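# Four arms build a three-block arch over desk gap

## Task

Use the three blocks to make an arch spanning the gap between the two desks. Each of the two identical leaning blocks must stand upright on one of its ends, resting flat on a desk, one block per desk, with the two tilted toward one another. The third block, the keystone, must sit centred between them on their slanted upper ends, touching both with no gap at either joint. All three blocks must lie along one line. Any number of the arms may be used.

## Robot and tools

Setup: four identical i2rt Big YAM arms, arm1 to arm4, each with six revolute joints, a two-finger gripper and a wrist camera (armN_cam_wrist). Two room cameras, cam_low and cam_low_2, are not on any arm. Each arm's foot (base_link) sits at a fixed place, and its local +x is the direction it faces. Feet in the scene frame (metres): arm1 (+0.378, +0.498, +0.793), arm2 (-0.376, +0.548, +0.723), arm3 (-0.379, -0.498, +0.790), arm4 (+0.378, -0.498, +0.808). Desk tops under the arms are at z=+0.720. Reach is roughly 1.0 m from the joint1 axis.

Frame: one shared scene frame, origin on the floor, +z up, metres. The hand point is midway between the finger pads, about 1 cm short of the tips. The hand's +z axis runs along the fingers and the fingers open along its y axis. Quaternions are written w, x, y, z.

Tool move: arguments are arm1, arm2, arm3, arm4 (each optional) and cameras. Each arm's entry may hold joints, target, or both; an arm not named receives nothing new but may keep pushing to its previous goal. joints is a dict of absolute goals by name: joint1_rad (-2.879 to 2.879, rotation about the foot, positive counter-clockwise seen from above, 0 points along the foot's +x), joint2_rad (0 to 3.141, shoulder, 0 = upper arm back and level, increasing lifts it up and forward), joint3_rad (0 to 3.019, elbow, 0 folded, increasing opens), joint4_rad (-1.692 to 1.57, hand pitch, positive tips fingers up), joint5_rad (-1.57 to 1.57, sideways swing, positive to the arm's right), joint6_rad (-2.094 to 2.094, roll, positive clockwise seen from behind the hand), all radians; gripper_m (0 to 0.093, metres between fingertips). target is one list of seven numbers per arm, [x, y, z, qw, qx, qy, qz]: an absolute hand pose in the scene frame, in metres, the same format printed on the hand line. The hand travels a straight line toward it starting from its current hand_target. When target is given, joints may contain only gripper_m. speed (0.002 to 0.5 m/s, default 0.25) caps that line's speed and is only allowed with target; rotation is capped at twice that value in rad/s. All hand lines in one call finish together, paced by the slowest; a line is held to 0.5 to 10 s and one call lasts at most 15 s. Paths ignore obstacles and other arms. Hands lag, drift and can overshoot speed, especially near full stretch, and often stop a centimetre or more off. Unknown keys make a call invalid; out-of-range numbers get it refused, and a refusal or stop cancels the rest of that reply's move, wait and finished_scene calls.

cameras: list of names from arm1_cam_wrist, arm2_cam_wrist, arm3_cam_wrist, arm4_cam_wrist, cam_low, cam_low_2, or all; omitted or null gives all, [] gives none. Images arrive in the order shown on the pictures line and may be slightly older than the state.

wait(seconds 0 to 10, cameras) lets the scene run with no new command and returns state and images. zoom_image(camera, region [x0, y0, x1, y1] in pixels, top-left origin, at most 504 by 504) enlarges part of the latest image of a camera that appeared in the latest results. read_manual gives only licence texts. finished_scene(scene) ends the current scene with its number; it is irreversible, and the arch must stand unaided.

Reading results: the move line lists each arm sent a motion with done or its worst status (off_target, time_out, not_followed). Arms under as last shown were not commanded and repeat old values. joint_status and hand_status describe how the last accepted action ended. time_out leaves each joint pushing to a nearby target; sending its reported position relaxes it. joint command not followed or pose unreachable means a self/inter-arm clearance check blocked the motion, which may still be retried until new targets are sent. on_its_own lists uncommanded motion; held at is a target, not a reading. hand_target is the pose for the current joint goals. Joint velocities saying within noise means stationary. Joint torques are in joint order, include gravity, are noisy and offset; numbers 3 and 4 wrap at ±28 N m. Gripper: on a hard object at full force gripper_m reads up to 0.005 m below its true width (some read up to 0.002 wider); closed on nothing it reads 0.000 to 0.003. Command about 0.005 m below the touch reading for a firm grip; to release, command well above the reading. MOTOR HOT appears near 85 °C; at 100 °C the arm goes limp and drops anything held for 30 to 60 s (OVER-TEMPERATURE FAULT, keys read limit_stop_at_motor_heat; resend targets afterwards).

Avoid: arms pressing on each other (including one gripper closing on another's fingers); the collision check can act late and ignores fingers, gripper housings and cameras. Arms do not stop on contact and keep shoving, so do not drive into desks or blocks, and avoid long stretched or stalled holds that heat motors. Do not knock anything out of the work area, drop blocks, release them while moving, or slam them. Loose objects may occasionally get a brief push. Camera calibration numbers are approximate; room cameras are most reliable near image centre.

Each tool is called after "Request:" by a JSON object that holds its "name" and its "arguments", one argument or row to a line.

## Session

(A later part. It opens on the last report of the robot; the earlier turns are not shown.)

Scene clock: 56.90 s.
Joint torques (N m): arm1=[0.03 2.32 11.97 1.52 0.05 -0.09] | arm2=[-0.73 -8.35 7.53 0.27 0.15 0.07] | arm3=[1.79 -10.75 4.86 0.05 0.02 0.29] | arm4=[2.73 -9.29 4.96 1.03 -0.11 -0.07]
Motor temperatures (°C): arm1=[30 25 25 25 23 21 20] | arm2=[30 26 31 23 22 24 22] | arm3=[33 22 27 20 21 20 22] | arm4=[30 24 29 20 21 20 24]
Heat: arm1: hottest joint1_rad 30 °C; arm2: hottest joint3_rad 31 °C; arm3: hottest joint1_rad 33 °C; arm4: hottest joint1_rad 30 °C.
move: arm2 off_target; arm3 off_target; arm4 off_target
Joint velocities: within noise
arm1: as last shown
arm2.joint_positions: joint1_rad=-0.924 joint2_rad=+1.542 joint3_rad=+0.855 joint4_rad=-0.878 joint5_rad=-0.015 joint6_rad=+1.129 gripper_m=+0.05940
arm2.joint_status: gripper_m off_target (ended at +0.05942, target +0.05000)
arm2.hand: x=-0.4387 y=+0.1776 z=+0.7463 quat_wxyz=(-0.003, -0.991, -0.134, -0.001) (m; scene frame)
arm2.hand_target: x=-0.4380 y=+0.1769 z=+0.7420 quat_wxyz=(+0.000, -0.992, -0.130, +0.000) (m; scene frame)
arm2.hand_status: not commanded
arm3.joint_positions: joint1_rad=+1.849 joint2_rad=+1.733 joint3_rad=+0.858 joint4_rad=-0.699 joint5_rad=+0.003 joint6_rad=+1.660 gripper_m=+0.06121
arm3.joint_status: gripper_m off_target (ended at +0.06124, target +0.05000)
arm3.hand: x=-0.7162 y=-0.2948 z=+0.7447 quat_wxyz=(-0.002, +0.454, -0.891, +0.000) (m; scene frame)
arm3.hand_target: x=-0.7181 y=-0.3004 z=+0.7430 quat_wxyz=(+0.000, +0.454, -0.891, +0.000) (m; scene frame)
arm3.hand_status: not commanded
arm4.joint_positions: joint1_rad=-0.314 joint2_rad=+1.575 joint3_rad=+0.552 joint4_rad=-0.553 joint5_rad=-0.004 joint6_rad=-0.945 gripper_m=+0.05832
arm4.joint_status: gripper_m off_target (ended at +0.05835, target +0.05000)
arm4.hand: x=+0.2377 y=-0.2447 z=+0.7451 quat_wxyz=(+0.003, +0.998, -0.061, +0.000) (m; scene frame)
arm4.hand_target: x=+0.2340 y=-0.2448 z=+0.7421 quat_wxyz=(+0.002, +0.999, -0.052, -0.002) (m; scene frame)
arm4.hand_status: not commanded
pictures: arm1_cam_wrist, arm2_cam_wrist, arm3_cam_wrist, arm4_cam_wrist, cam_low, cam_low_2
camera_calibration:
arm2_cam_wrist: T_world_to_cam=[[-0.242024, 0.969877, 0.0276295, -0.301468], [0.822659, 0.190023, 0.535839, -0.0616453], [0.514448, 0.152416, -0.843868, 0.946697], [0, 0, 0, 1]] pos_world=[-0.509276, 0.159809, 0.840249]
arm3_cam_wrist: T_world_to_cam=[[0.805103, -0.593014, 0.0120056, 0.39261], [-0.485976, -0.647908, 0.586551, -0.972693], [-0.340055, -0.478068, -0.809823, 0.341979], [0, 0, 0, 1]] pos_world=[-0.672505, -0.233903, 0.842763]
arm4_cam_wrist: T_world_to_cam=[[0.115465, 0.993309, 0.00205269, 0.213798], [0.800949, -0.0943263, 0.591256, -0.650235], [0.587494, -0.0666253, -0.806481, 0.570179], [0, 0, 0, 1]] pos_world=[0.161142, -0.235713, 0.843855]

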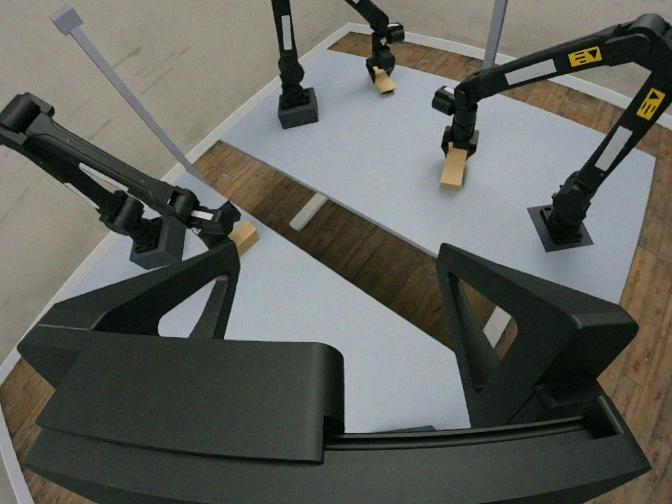

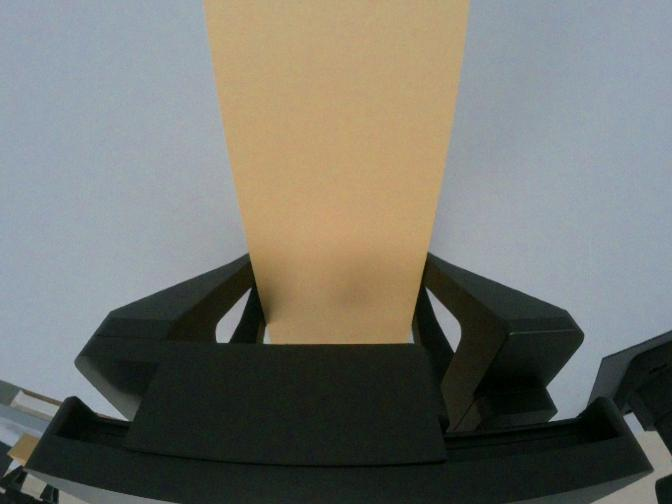

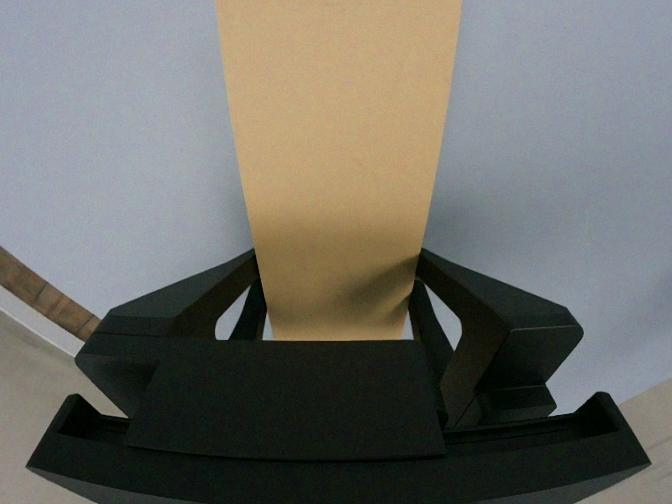

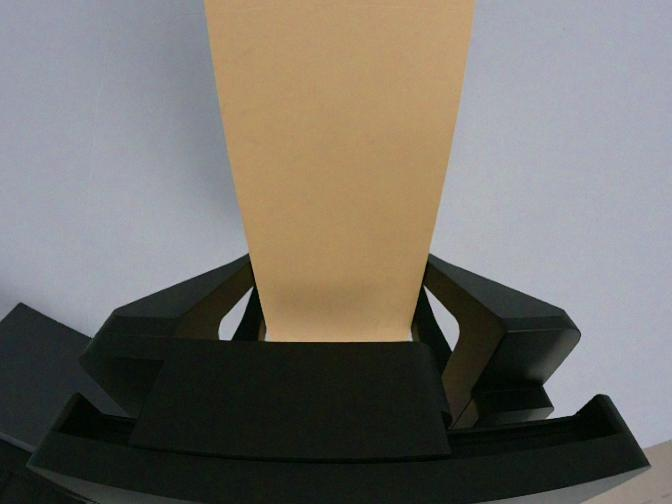

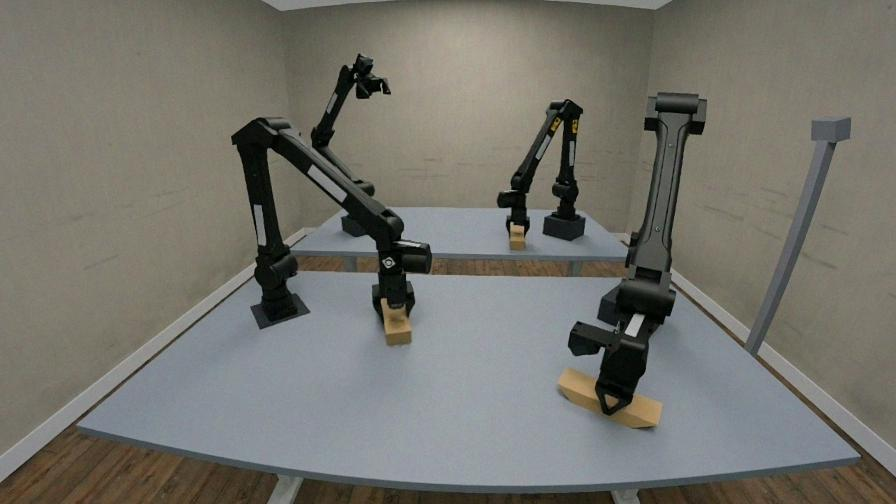

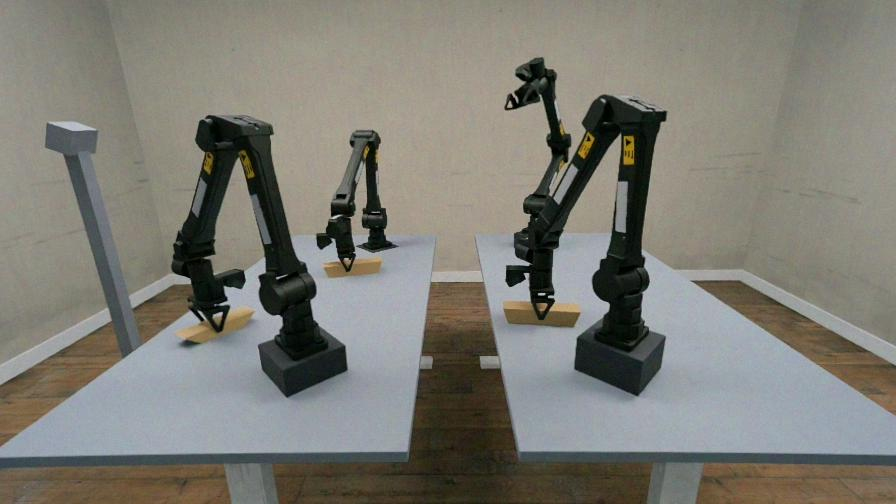

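Request:
{"name": "move", "arguments": {
  "arm2": {"target":[-0.438,0.177,0.98,0,0.9916,0.1297,0],"speed":0.2},
  "arm3": {"target":[-0.66,-0.32,1.05,0,-0.454,0.891,0],"speed":0.2},
  "arm4": {"target":[0.26,-0.2442,0.98,0,-0.9986,0.0523,0],"speed":0.2},
  "cameras": ["arm3_cam_wrist","cam_low","cam_low_2"]
}}

Request:
{"name": "move", "arguments": {
  "arm2": {"joints":{"joint6_rad":-1.25}},
  "arm4": {"target":[0.26,0.0,0.98,0,1,0,0],"speed":0.2},
  "cameras": ["cam_low","cam_low_2"]
}}

Scene clock: 64.07 s.
Joint torques (N m): arm1=[0.09 2.32 11.95 1.55 0.05 -0.09] | arm2=[-1.44 -9.64 15.71 -0.53 0.07 0.01] | arm3=[-0.5 -7.41 14.04 -0.76 0.04 0.05] | arm4=[0.97 -8.47 13.87 -0.47 -0.01 -0.17]
Motor temperatures (°C): arm1=[30 25 25 25 23 21 20] | arm2=[30 26 32 23 22 24 22] | arm3=[33 22 27 20 21 20 23] | arm4=[30 24 30 20 21 20 24]
Heat: arm1: hottest joint1_rad 30 °C; arm2: hottest joint3_rad 32 °C; arm3: hottest joint1_rad 33 °C; arm4: hottest joint1_rad 30 °C.
move: arm2 off_target; arm3 off_target; arm4 off_target
Joint velocities: within noise
arm1: as last shown
arm2.joint_positions: joint1_rad=-0.924 joint2_rad=+1.330 joint3_rad=+1.207 joint4_rad=-1.525 joint5_rad=-0.004 joint6_rad=+1.135 gripper_m=+0.05940
arm2.joint_status: not commanded
arm2.hand: x=-0.4352 y=+0.1952 z=+0.9458 quat_wxyz=(+0.038, -0.991, -0.131, -0.008) (m; scene frame)
arm2.hand_target: x=-0.4390 y=+0.1789 z=+0.9797 quat_wxyz=(+0.000, -0.992, -0.127, +0.004) (m; scene frame)
arm2.hand_status: off_target (0.039 m and 4.5 deg from the pose sent, 0.234 m and 0.6 deg at the start)
arm3.joint_positions: joint1_rad=+1.841 joint2_rad=+1.214 joint3_rad=+1.121 joint4_rad=-1.542 joint5_rad=+0.003 joint6_rad=+1.650 gripper_m=+0.06121
arm3.joint_status: not commanded
arm3.hand: x=-0.6490 y=-0.3321 z=+1.0188 quat_wxyz=(-0.018, +0.454, -0.890, +0.027) (m; scene frame)
arm3.hand_target: x=-0.6602 y=-0.3199 z=+1.0496 quat_wxyz=(+0.002, +0.455, -0.891, -0.004) (m; scene frame)
arm3.hand_status: off_target (0.035 m and 3.7 deg from the pose sent, 0.311 m and 0.2 deg at the start)
arm4.joint_positions: joint1_rad=-0.370 joint2_rad=+1.103 joint3_rad=+0.800 joint4_rad=-1.344 joint5_rad=+0.002 joint6_rad=-1.014 gripper_m=+0.05832
arm4.joint_status: not commanded
arm4.hand: x=+0.2668 y=-0.2656 z=+0.9481 quat_wxyz=(+0.033, +0.998, -0.054, +0.019) (m; scene frame)
arm4.hand_target: x=+0.2610 y=-0.2455 z=+0.9794 quat_wxyz=(-0.002, +0.999, -0.052, +0.002) (m; scene frame)
arm4.hand_status: off_target (0.039 m and 4.4 deg from the pose sent, 0.236 m and 1.0 deg at the start)
pictures: arm3_cam_wrist, cam_low, cam_low_2
camera_calibration:
arm3_cam_wrist: T_world_to_cam=[[0.803544, -0.590704, 0.0733853, 0.250311], [-0.515931, -0.629674, 0.580797, -1.13241], [-0.296871, -0.504558, -0.810734, 0.589014], [0, 0, 0, 1]] pos_world=[-0.610518, -0.267996, 1.11686]

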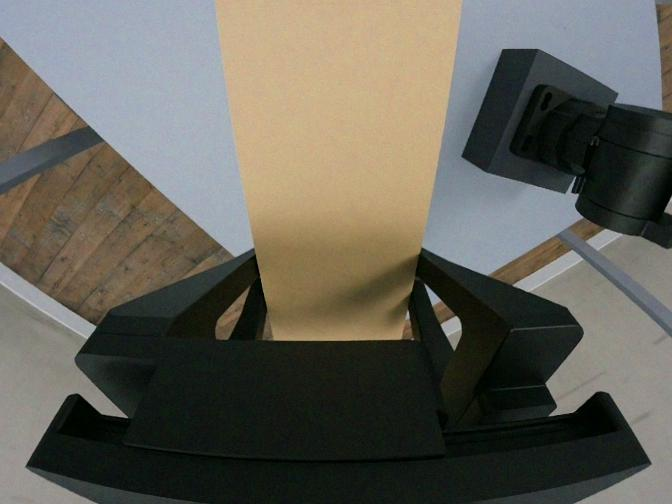

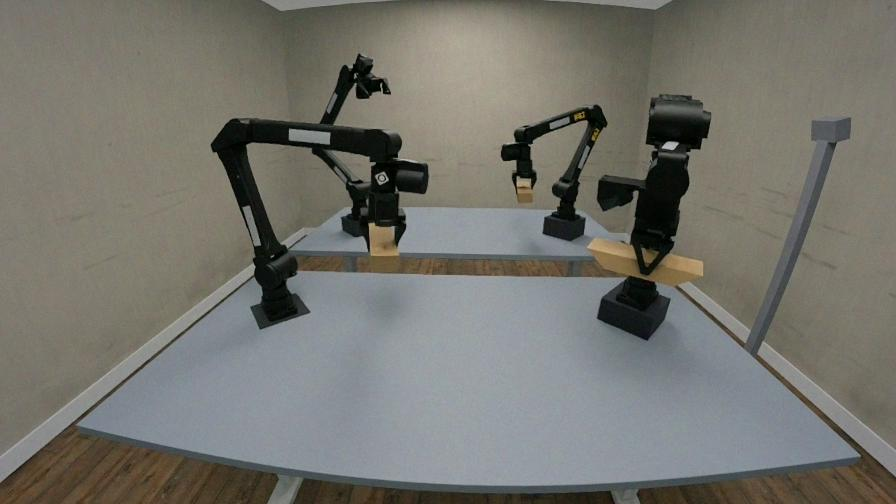

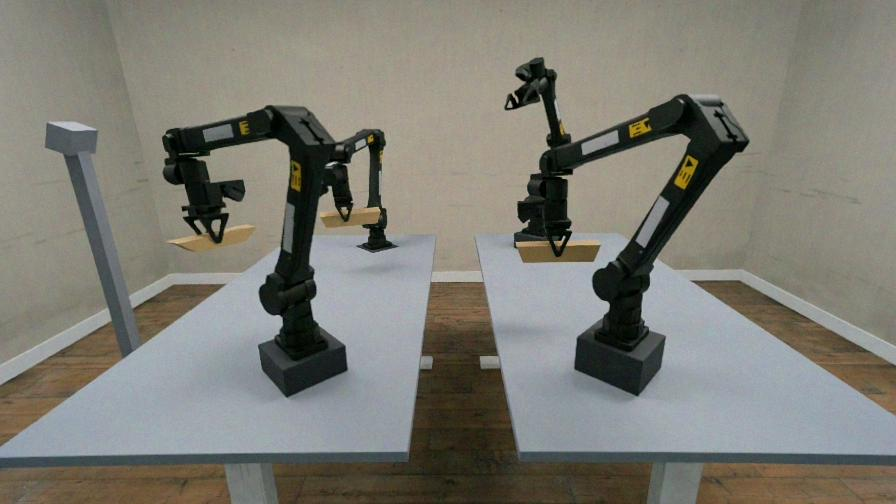

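Scene clock: 66.30 s.
Joint torques (N m): arm1=[0.03 2.26 11.95 1.54 0.05 -0.09] | arm2=[-1.44 -9.35 15.71 -0.57 -0.1 -0.17] | arm3=[-0.56 -7.3 14.09 -0.73 0.05 0.04] | arm4=[1.26 -16.85 14.04 -0.51 -0.17 -0.18]
Motor temperatures (°C): arm1=[30 25 25 25 23 21 20] | arm2=[30 26 34 23 22 24 22] | arm3=[33 22 27 20 21 20 23] | arm4=[30 24 30 20 21 20 25]
Heat: arm1: hottest joint1_rad 30 °C; arm2: hottest joint3_rad 34 °C; arm3: hottest joint1_rad 33 °C; arm4: hottest joint1_rad 30 °C.
move: arm2 done; arm4 off_target
Joint velocities: within noise
arm1: as last shown
arm2.joint_positions: joint1_rad=-0.924 joint2_rad=+1.330 joint3_rad=+1.207 joint4_rad=-1.524 joint5_rad=-0.012 joint6_rad=-1.238 gripper_m=+0.05940
arm2.joint_status: all done
arm2.hand: x=-0.4340 y=+0.1946 z=+0.9458 quat_wxyz=(+0.003, -0.250, -0.967, -0.038) (m; scene frame)
arm2.hand_target: x=-0.4377 y=+0.1783 z=+0.9797 quat_wxyz=(+0.000, -0.246, -0.969, +0.002) (m; scene frame)
arm2.hand_status: not commanded
arm3.joint_positions: joint1_rad=+1.840 joint2_rad=+1.214 joint3_rad=+1.121 joint4_rad=-1.544 joint5_rad=+0.003 joint6_rad=+1.650 gripper_m=+0.06121
arm3.joint_status: not commanded
arm3.hand: x=-0.6486 y=-0.3321 z=+1.0188 quat_wxyz=(-0.018, +0.454, -0.890, +0.027) (m; scene frame)
arm3.hand_target: x=-0.6599 y=-0.3200 z=+1.0496 quat_wxyz=(+0.002, +0.454, -0.891, -0.004) (m; scene frame)
arm3.hand_status: not commanded
arm4.joint_positions: joint1_rad=-0.577 joint2_rad=+1.703 joint3_rad=+1.408 joint4_rad=-1.344 joint5_rad=+0.002 joint6_rad=-1.323 gripper_m=+0.05832
arm4.joint_status: not commanded
arm4.hand: x=+0.2620 y=-0.0242 z=+0.9481 quat_wxyz=(+0.034, +0.999, -0.004, +0.010) (m; scene frame)
arm4.hand_target: x=+0.2606 y=-0.0024 z=+0.9802 quat_wxyz=(+0.000, +1.000, +0.000, +0.000) (m; scene frame)
arm4.hand_status: off_target (0.040 m and 4.0 deg from the pose sent, 0.268 m and 7.6 deg at the start)
pictures: cam_low, cam_low_2

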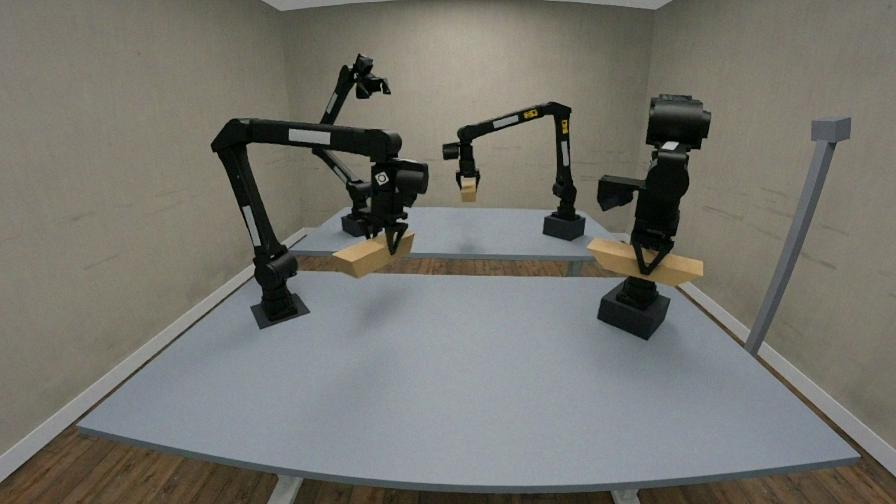

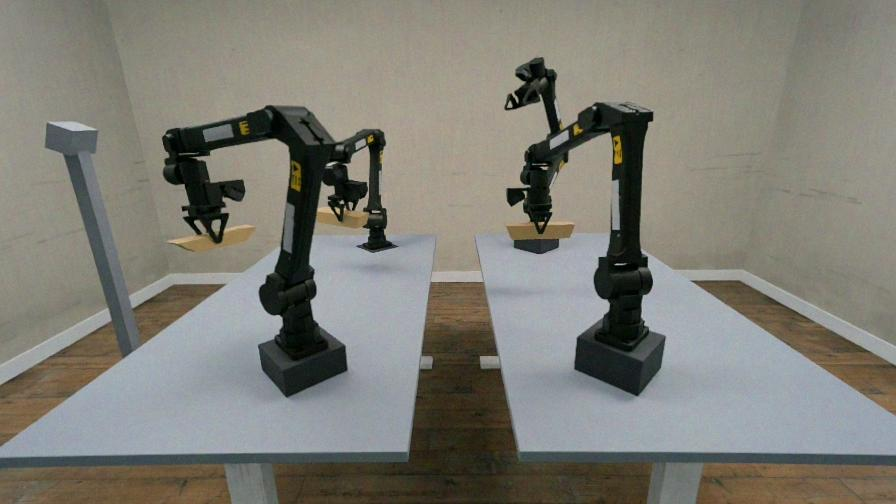

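Request:
{"name": "zoom_image", "arguments": {
  "camera": "cam_low",
  "region": [575, 225, 715, 295]
}}

Request:
{"name": "zoom_image", "arguments": {
  "camera": "cam_low_2",
  "region": [490, 205, 590, 265]
}}

Request:
{"name": "zoom_image", "arguments": {
  "camera": "cam_low_2",
  "region": [150, 210, 270, 270]
}}

Scaled by 3.600 from the camera's 896x504 image, which has a finer 1280x720 frame.

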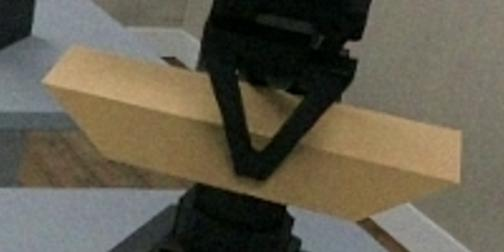

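Scaled by 5.040 from the camera's 896x504 image, which has a finer 1280x720 frame.

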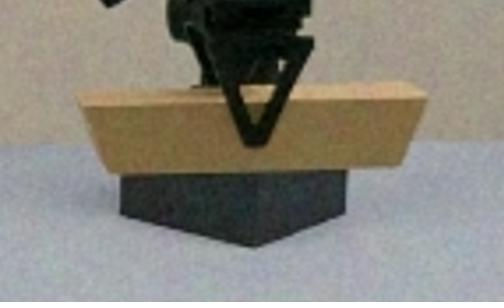

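Scaled by 4.200 from the camera's 896x504 image, which has a finer 1280x720 frame.

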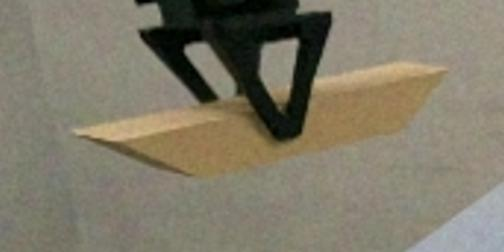

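Request:
{"name": "move", "arguments": {
  "arm2": {"target":[-0.26,0.0,1.0,0,0,1,0],"speed":0.25},
  "arm4": {"target":[0.22,0.01,0.96,0,-0.8192,0,0.5736],"speed":0.25},
  "cameras": ["cam_low_2"]
}}

Request:
{"name": "move", "arguments": {
  "arm2": {"target":[-0.22,0.0,0.96,0.5736,0,0.8192,0],"speed":0.25},
  "cameras": ["cam_low","cam_low_2"]
}}

Scene clock: 75.47 s.
Joint torques (N m): arm1=[0.15 2.2 11.99 1.54 0.04 -0.08] | arm2=[-0.79 -16.97 15.95 -0.55 0 -0.19] | arm3=[-0.56 -7.12 14.17 -0.8 0.06 0.05] | arm4=[0.97 -17.79 8.9 0.7 -1.69 -0.19]
Motor temperatures (°C): arm1=[30 25 26 25 23 21 20] | arm2=[30 27 37 22 22 24 23] | arm3=[33 22 29 20 21 20 23] | arm4=[30 24 31 20 21 20 25]
Heat: arm1: hottest joint1_rad 30 °C; arm2: hottest joint3_rad 37 °C; arm3: hottest joint1_rad 33 °C; arm4: hottest joint3_rad 31 °C.
move: arm2 off_target; arm4 off_target
Joint velocities: within noise
arm1.joint_positions: joint1_rad=+0.252 joint2_rad=+0.565 joint3_rad=+1.417 joint4_rad=-1.312 joint5_rad=+0.231 joint6_rad=+0.335 gripper_m=+0.09396
arm1.joint_status: not commanded
arm1.hand: x=+0.2345 y=+0.3433 z=+1.3639 quat_wxyz=(-0.255, -0.816, -0.228, +0.467) (m; scene frame)
arm1.hand_target: x=+0.2364 y=+0.3466 z=+1.3781 quat_wxyz=(-0.264, -0.808, -0.223, +0.477) (m; scene frame)
arm1.hand_status: not commanded
arm2.joint_positions: joint1_rad=-0.557 joint2_rad=+1.813 joint3_rad=+1.835 joint4_rad=-1.660 joint5_rad=-0.013 joint6_rad=-1.359 gripper_m=+0.05939
arm2.joint_status: not commanded
arm2.hand: x=-0.2672 y=+0.0143 z=+0.9658 quat_wxyz=(+0.006, -0.009, -0.999, -0.036) (m; scene frame)
arm2.hand_target: x=-0.2604 y=+0.0017 z=+0.9998 quat_wxyz=(+0.000, +0.001, -1.000, +0.002) (m; scene frame)
arm2.hand_status: off_target (0.038 m and 4.3 deg from the pose sent, 0.267 m and 29.3 deg at the start)
arm3: as last shown
arm3.hand_target: x=-0.6599 y=-0.3201 z=+1.0496 quat_wxyz=(+0.002, +0.454, -0.891, -0.004) (m; scene frame)
arm4.joint_positions: joint1_rad=-0.813 joint2_rad=+1.836 joint3_rad=+1.266 joint4_rad=-1.070 joint5_rad=-1.199 joint6_rad=-1.579 gripper_m=+0.05832
arm4.joint_status: not commanded
arm4.hand: x=+0.2155 y=+0.0002 z=+0.9437 quat_wxyz=(+0.028, +0.825, -0.014, -0.564) (m; scene frame)
arm4.hand_target: x=+0.2195 y=+0.0097 z=+0.9592 quat_wxyz=(+0.002, +0.819, +0.000, -0.573) (m; scene frame)
arm4.hand_status: off_target (0.020 m and 3.8 deg from the pose sent, 0.056 m and 71.2 deg at the start)
pictures: cam_low_2

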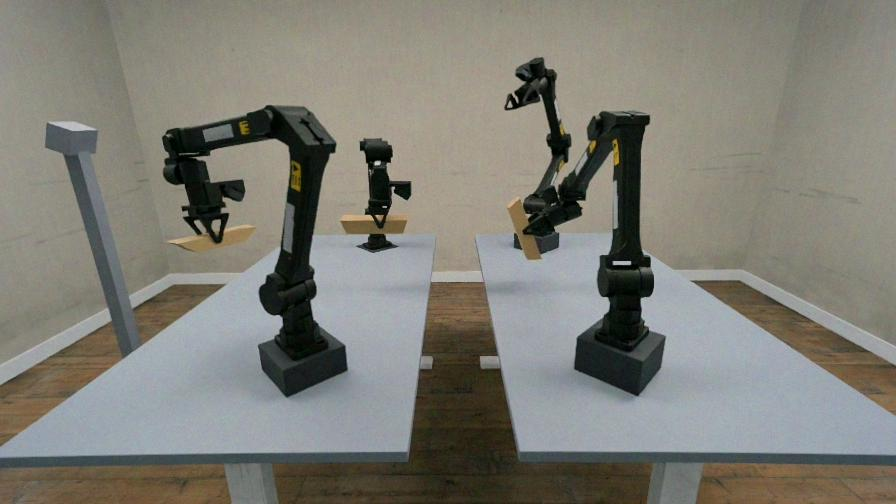

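Scene clock: 78.77 s.
Joint torques (N m): arm1=[-0.03 2.26 11.95 1.51 0.04 -0.08] | arm2=[-2.26 -17.44 9.36 0.13 -1.47 -0.24] | arm3=[-0.67 -7.12 14.05 -0.77 0.05 0.06] | arm4=[0.91 -17.85 8.88 0.72 -1.68 -0.17]
Motor temperatures (°C): arm1=[30 25 26 25 23 21 20] | arm2=[30 27 37 22 23 24 23] | arm3=[33 22 29 20 21 20 24] | arm4=[30 25 32 20 22 20 25]
Heat: arm1: hottest joint1_rad 30 °C; arm2: hottest joint3_rad 37 °C; arm3: hottest joint1_rad 33 °C; arm4: hottest joint3_rad 32 °C.
move: arm2 off_target
Joint velocities: within noise
arm1, arm3: as last shown
arm2.joint_positions: joint1_rad=-0.754 joint2_rad=+1.843 joint3_rad=+1.535 joint4_rad=-1.341 joint5_rad=-1.201 joint6_rad=-1.603 gripper_m=+0.05939
arm2.joint_status: not commanded
arm2.hand: x=-0.2158 y=+0.0048 z=+0.9458 quat_wxyz=(-0.560, -0.011, -0.828, -0.023) (m; scene frame)
arm2.hand_target: x=-0.2210 y=+0.0017 z=+0.9592 quat_wxyz=(-0.570, -0.003, -0.822, -0.004) (m; scene frame)
arm2.hand_status: off_target (0.016 m and 3.5 deg from the pose sent, 0.050 m and 70.8 deg at the start)
arm4.joint_positions: joint1_rad=-0.813 joint2_rad=+1.836 joint3_rad=+1.266 joint4_rad=-1.070 joint5_rad=-1.201 joint6_rad=-1.579 gripper_m=+0.05832
arm4.joint_status: not commanded
arm4.hand: x=+0.2154 y=+0.0002 z=+0.9440 quat_wxyz=(+0.028, +0.825, -0.014, -0.564) (m; scene frame)
arm4.hand_target: x=+0.2194 y=+0.0097 z=+0.9594 quat_wxyz=(+0.002, +0.819, -0.001, -0.574) (m; scene frame)
arm4.hand_status: not commanded
pictures: cam_low, cam_low_2

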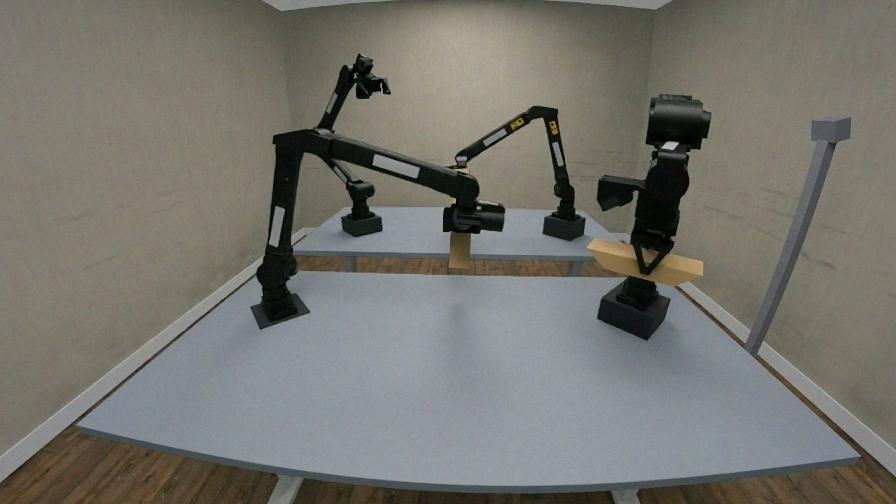

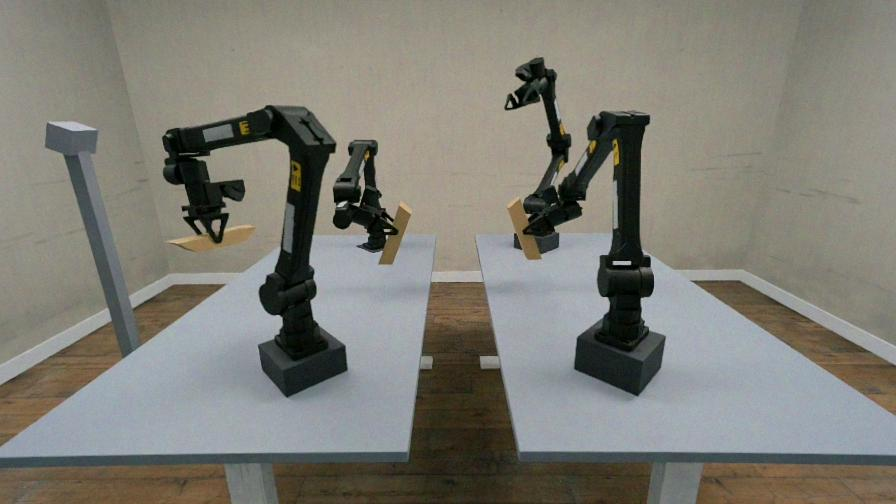

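Request:
{"name": "move", "arguments": {
  "arm2": {"target":[-0.123,-0.005,0.864,0.5869,-0.011,0.8099,-0.023],"speed":0.12},
  "arm4": {"target":[0.1215,0.010,0.8715,0.028,-0.8128,-0.014,0.5828],"speed":0.12},
  "cameras": ["cam_low","cam_low_2"]
}}

Request:
{"name": "zoom_image", "arguments": {
  "camera": "cam_low_2",
  "region": [360, 190, 560, 310]
}}

Request:
{"name": "zoom_image", "arguments": {
  "camera": "cam_low",
  "region": [400, 150, 540, 290]
}}

Scene clock: 84.87 s.
Joint torques (N m): arm1=[0.03 2.43 11.97 1.52 0.05 -0.08] | arm2=[-0.79 -18.26 8.7 1.29 -0.86 0.07] | arm3=[-0.32 -7.41 14.12 -0.72 0.05 0.03] | arm4=[2.26 -18.43 7.68 2.35 -0.98 0.16]
Motor temperatures (°C): arm1=[30 25 26 25 23 21 20] | arm2=[30 27 36 22 24 24 23] | arm3=[33 22 30 20 21 20 24] | arm4=[30 26 32 20 22 20 25]
Heat: arm1: hottest joint1_rad 30 °C; arm2: hottest joint3_rad 36 °C; arm3: hottest joint1_rad 33 °C; arm4: hottest joint3_rad 32 °C.
move: arm2 off_target; arm4 off_target
Joint velocities: within noise
arm1, arm3: as last shown
arm2.joint_positions: joint1_rad=-0.599 joint2_rad=+1.897 joint3_rad=+1.283 joint4_rad=-0.467 joint5_rad=-1.207 joint6_rad=-1.074 gripper_m=+0.05939
arm2.joint_status: not commanded
arm2.hand: x=-0.1286 y=-0.0045 z=+0.8470 quat_wxyz=(-0.581, -0.002, -0.814, +0.013) (m; scene frame)
arm2.hand_target: x=-0.1231 y=-0.0054 z=+0.8638 quat_wxyz=(-0.587, +0.010, -0.810, +0.023) (m; scene frame)
arm2.hand_status: off_target (0.018 m and 2.1 deg from the pose sent, 0.124 m and 6.9 deg at the start)
arm3.hand_target: x=-0.6600 y=-0.3201 z=+1.0496 quat_wxyz=(+0.002, +0.454, -0.891, -0.004) (m; scene frame)
arm4.joint_positions: joint1_rad=-0.640 joint2_rad=+1.935 joint3_rad=+1.070 joint4_rad=-0.200 joint5_rad=-1.173 joint6_rad=-1.057 gripper_m=+0.05832
arm4.joint_status: not commanded
arm4.hand: x=+0.1272 y=+0.0019 z=+0.8543 quat_wxyz=(-0.015, +0.818, +0.002, -0.575) (m; scene frame)
arm4.hand_target: x=+0.1217 y=+0.0102 z=+0.8713 quat_wxyz=(-0.031, +0.813, +0.016, -0.582) (m; scene frame)
arm4.hand_status: off_target (0.020 m and 2.4 deg from the pose sent, 0.119 m and 7.6 deg at the start)
pictures: cam_low, cam_low_2

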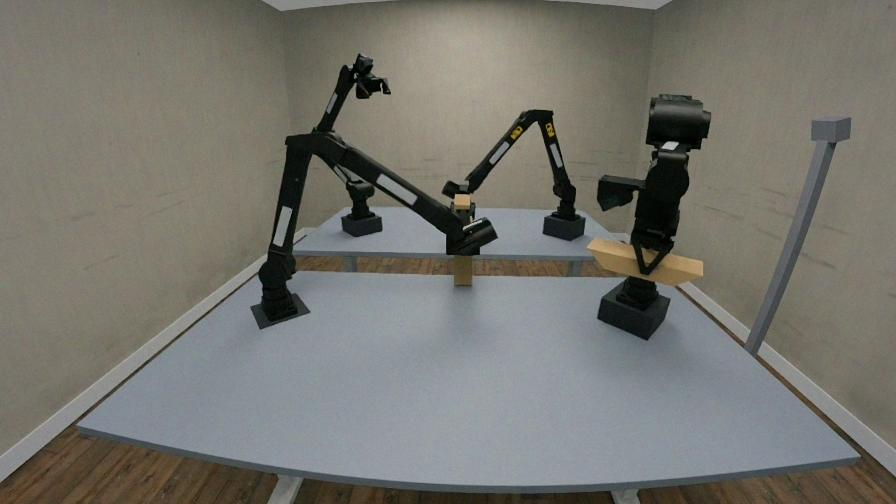

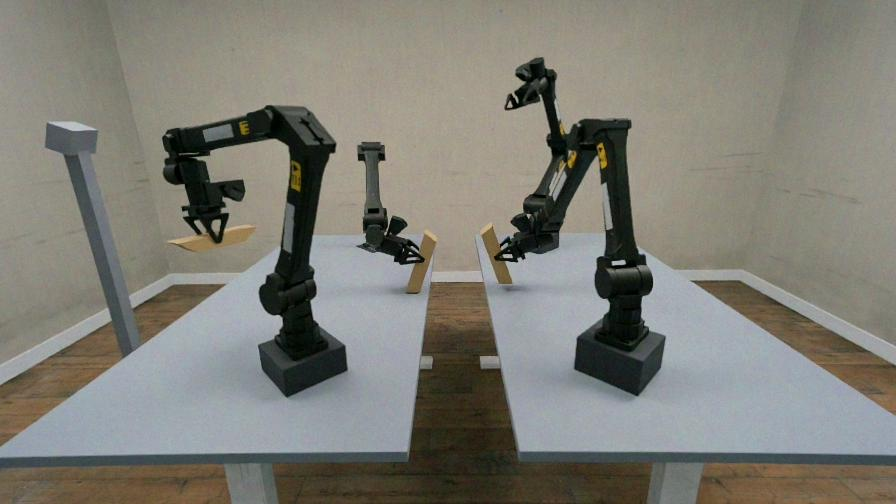

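Scaled by 2.520 from the camera's 896x504 image, which has a finer 1280x720 frame.

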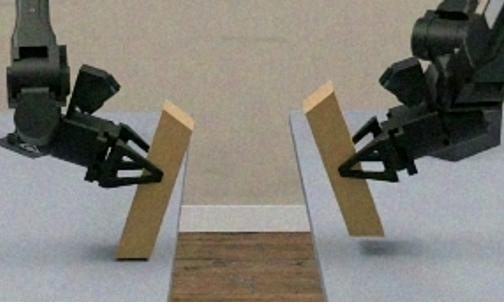

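Scaled by 3.600 from the camera's 896x504 image, which has a finer 1280x720 frame.

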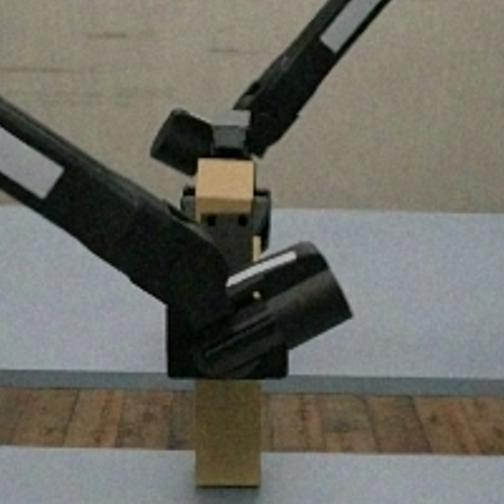

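Request:
{"name": "wait", "arguments": {
  "seconds": 0.1,
  "cameras": ["arm2_cam_wrist","arm4_cam_wrist","arm3_cam_wrist","cam_low_2"]
}}

Request:
{"name": "zoom_image", "arguments": {
  "camera": "cam_low_2",
  "region": [390, 210, 530, 310]
}}

Scene clock: 88.80 s.
Joint torques (N m): arm1=[0.15 2.26 11.93 1.51 0.03 -0.08] | arm2=[-0.56 -18.2 8.69 1.26 -0.87 0.1] | arm3=[-0.44 -6.95 14.09 -0.79 0.06 0.07] | arm4=[2.32 -18.43 7.68 2.33 -0.98 0.16]
Motor temperatures (°C): arm1=[30 25 26 25 23 21 20] | arm2=[30 28 36 22 24 24 23] | arm3=[33 22 31 20 21 20 24] | arm4=[30 26 32 20 22 20 25]
Heat: arm1: hottest joint1_rad 30 °C; arm2: hottest joint3_rad 36 °C; arm3: hottest joint1_rad 33 °C; arm4: hottest joint3_rad 32 °C.
Joint velocities: within noise
arm1.joint_positions: joint1_rad=+0.252 joint2_rad=+0.565 joint3_rad=+1.417 joint4_rad=-1.312 joint5_rad=+0.231 joint6_rad=+0.335 gripper_m=+0.09396
arm1.joint_status: not commanded
arm1.hand: x=+0.2345 y=+0.3433 z=+1.3639 quat_wxyz=(-0.255, -0.816, -0.228, +0.467) (m; scene frame)
arm1.hand_target: x=+0.2364 y=+0.3466 z=+1.3781 quat_wxyz=(-0.264, -0.808, -0.223, +0.477) (m; scene frame)
arm1.hand_status: not commanded
arm2.joint_positions: joint1_rad=-0.599 joint2_rad=+1.897 joint3_rad=+1.282 joint4_rad=-0.467 joint5_rad=-1.207 joint6_rad=-1.074 gripper_m=+0.05939
arm2.joint_status: not commanded
arm2.hand: x=-0.1286 y=-0.0044 z=+0.8468 quat_wxyz=(-0.581, -0.003, -0.814, +0.013) (m; scene frame)
arm2.hand_target: x=-0.1232 y=-0.0053 z=+0.8637 quat_wxyz=(-0.586, +0.010, -0.810, +0.023) (m; scene frame)
arm2.hand_status: off_target (0.018 m and 2.1 deg from the pose sent, 0.124 m and 6.9 deg at the start)
arm3.joint_positions: joint1_rad=+1.840 joint2_rad=+1.214 joint3_rad=+1.121 joint4_rad=-1.544 joint5_rad=+0.003 joint6_rad=+1.650 gripper_m=+0.06121
arm3.joint_status: not commanded
arm3.hand: x=-0.6486 y=-0.3321 z=+1.0188 quat_wxyz=(-0.018, +0.454, -0.890, +0.027) (m; scene frame)
arm3.hand_target: x=-0.6600 y=-0.3201 z=+1.0496 quat_wxyz=(+0.002, +0.454, -0.891, -0.004) (m; scene frame)
arm3.hand_status: not commanded
arm4.joint_positions: joint1_rad=-0.640 joint2_rad=+1.935 joint3_rad=+1.070 joint4_rad=-0.200 joint5_rad=-1.173 joint6_rad=-1.057 gripper_m=+0.05832
arm4.joint_status: not commanded
arm4.hand: x=+0.1272 y=+0.0017 z=+0.8542 quat_wxyz=(-0.014, +0.818, +0.002, -0.575) (m; scene frame)
arm4.hand_target: x=+0.1217 y=+0.0101 z=+0.8713 quat_wxyz=(-0.031, +0.813, +0.016, -0.582) (m; scene frame)
arm4.hand_status: off_target (0.020 m and 2.4 deg from the pose sent, 0.119 m and 7.6 deg at the start)
wait: 0.10 s; at rest from the start
pictures: arm2_cam_wrist, arm3_cam_wrist, arm4_cam_wrist, cam_low_2
camera_calibration:
arm2_cam_wrist: T_world_to_cam=[[-0.059129, -0.998237, 0.00523971, -0.018872], [-0.779802, 0.0429121, -0.624554, 0.439896], [0.623228, -0.0410152, -0.780964, 0.859584], [0, 0, 0, 1]] pos_world=[-0.193801, -0.00245959, 0.946142]
arm3_cam_wrist: T_world_to_cam=[[0.803206, -0.590971, 0.0749243, 0.248067], [-0.516968, -0.629019, 0.580585, -1.13253], [-0.29598, -0.505063, -0.810745, 0.589604], [0, 0, 0, 1]] pos_world=[-0.610219, -0.267995, 1.11696]
arm4_cam_wrist: T_world_to_cam=[[0.0192592, 0.999236, 0.0340075, -0.0335207], [0.830217, 0.00296988, -0.557433, 0.374392], [-0.557108, 0.0389693, -0.829525, 0.904608], [0, 0, 0, 1]] pos_world=[0.193784, -0.00286874, 0.960234]

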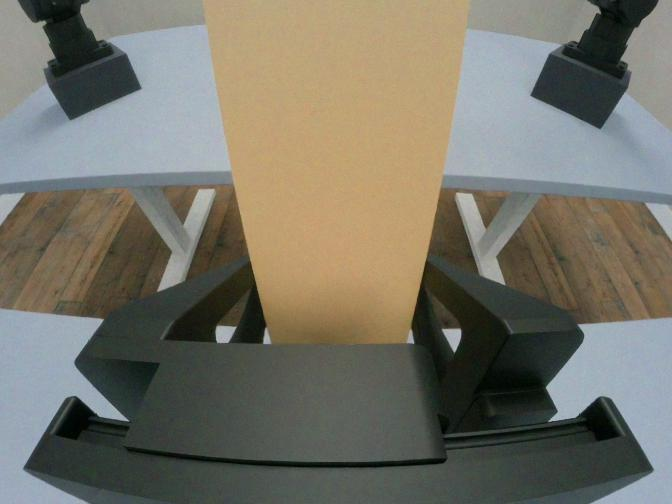

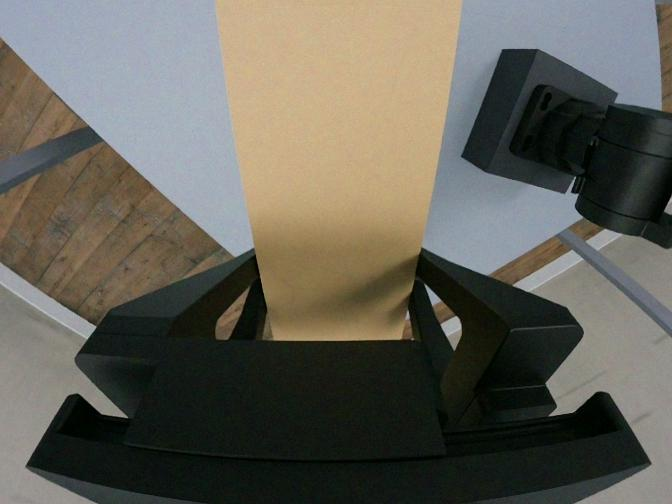

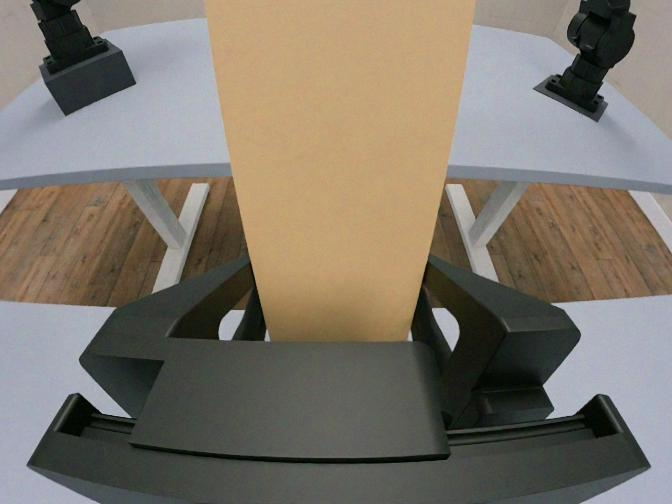

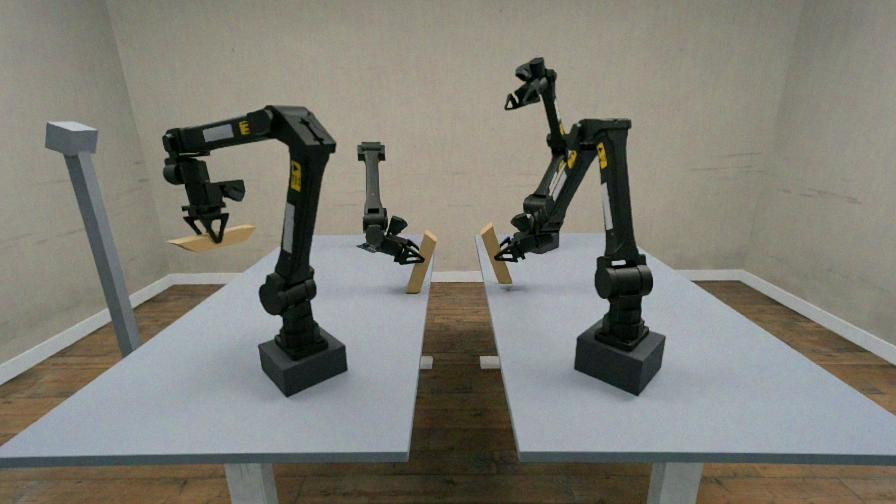

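Scaled by 3.600 from the camera's 896x504 image, which has a finer 1280x720 frame.

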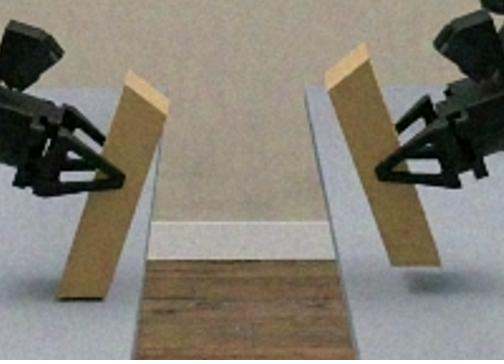

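Request:
{"name": "move", "arguments": {
  "arm2": {"target":[-0.114,-0.0005,0.848,0.5798,-0.013,0.8153,-0.0099],"speed":0.08},
  "arm4": {"target":[0.110,0.008,0.841,0.013,-0.8141,-0.0119,0.5817],"speed":0.08},
  "cameras": ["cam_low_2","cam_low"]
}}

Request:
{"name": "zoom_image", "arguments": {
  "camera": "cam_low_2",
  "region": [390, 210, 530, 310]
}}

Scene clock: 95.90 s.
Joint torques (N m): arm1=[0.03 2.26 11.97 1.54 0.05 -0.08] | arm2=[0.09 -16.73 9.07 0.38 -0.82 -0.15] | arm3=[-0.26 -7.12 14.08 -0.8 0.05 0.04] | arm4=[2.78 -18.55 7.79 2.3 -1.01 0.13]
Motor temperatures (°C): arm1=[30 25 26 25 23 21 20] | arm2=[30 29 35 23 24 24 23] | arm3=[33 22 32 20 21 20 24] | arm4=[30 27 32 20 22 20 26]
Heat: arm1: hottest joint1_rad 30 °C; arm2: hottest joint3_rad 35 °C; arm3: hottest joint1_rad 33 °C; arm4: hottest joint3_rad 32 °C.
move: arm2 off_target; arm4 off_target
Joint velocities: within noise
arm1, arm3: as last shown
arm2.joint_positions: joint1_rad=-0.588 joint2_rad=+1.902 joint3_rad=+1.282 joint4_rad=-0.467 joint5_rad=-1.196 joint6_rad=-1.074 gripper_m=+0.05939
arm2.joint_status: not commanded
arm2.hand: x=-0.1226 y=-0.0023 z=+0.8423 quat_wxyz=(-0.577, -0.001, -0.817, +0.009) (m; scene frame)
arm2.hand_target: x=-0.1140 y=-0.0004 z=+0.8480 quat_wxyz=(-0.580, +0.013, -0.815, +0.010) (m; scene frame)
arm2.hand_status: off_target (0.011 m and 1.6 deg from the pose sent, 0.015 m and 1.8 deg at the start)
arm4.joint_positions: joint1_rad=-0.624 joint2_rad=+2.000 joint3_rad=+1.070 joint4_rad=-0.153 joint5_rad=-1.173 joint6_rad=-1.036 gripper_m=+0.05832
arm4.joint_status: not commanded
arm4.hand: x=+0.1193 y=-0.0030 z=+0.8238 quat_wxyz=(+0.003, +0.819, -0.005, -0.573) (m; scene frame)
arm4.hand_target: x=+0.1103 y=+0.0074 z=+0.8414 quat_wxyz=(-0.012, +0.813, +0.012, -0.582) (m; scene frame)
arm4.hand_status: off_target (0.022 m and 3.0 deg from the pose sent, 0.023 m and 1.5 deg at the start)
pictures: cam_low, cam_low_2

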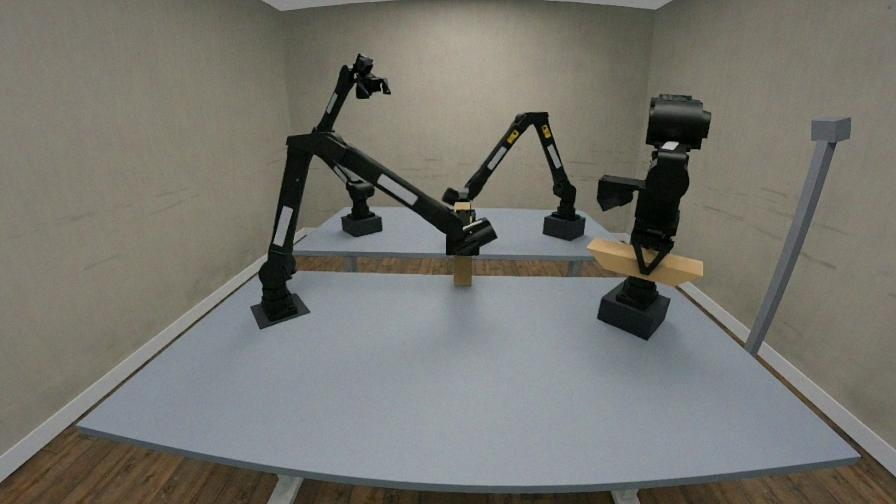

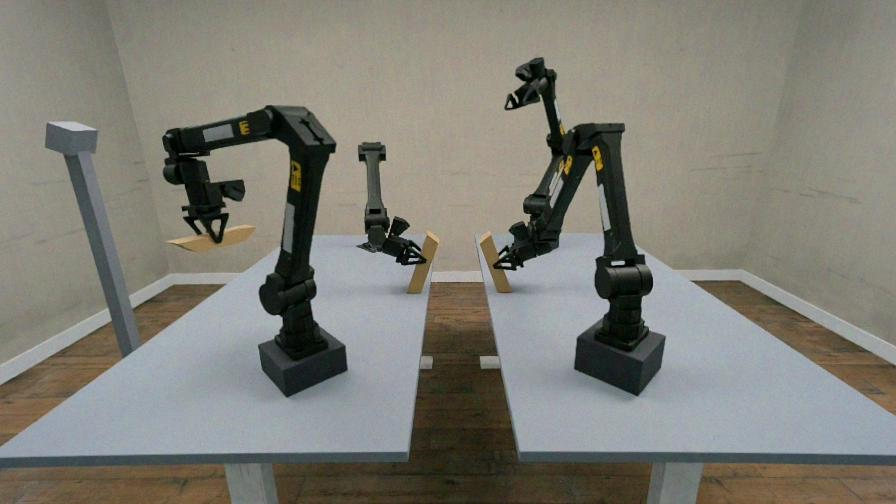

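Scaled by 3.600 from the camera's 896x504 image, which has a finer 1280x720 frame.

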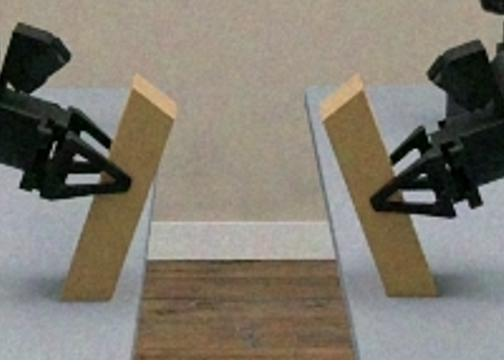

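Request:
{"name": "zoom_image", "arguments": {
  "camera": "cam_low_2",
  "region": [400, 220, 456, 300]
}}

Request:
{"name": "zoom_image", "arguments": {
  "camera": "cam_low_2",
  "region": [464, 220, 520, 300]
}}

Scaled by 6.300 from the camera's 896x504 image, which has a finer 1280x720 frame.

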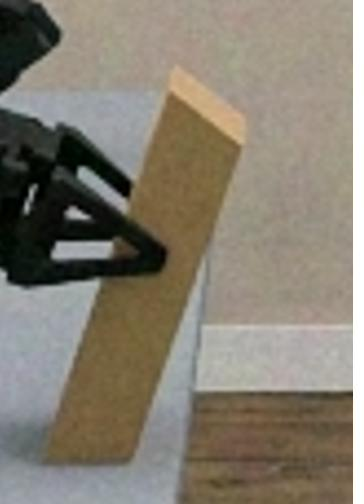

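Scaled by 6.300 from the camera's 896x504 image, which has a finer 1280x720 frame.

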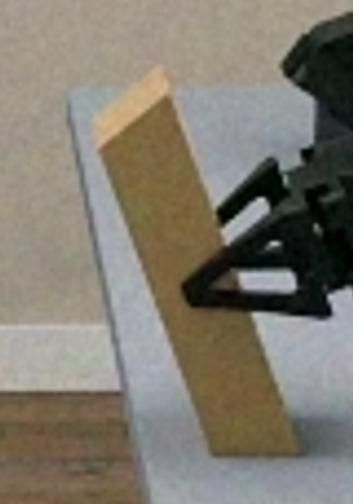

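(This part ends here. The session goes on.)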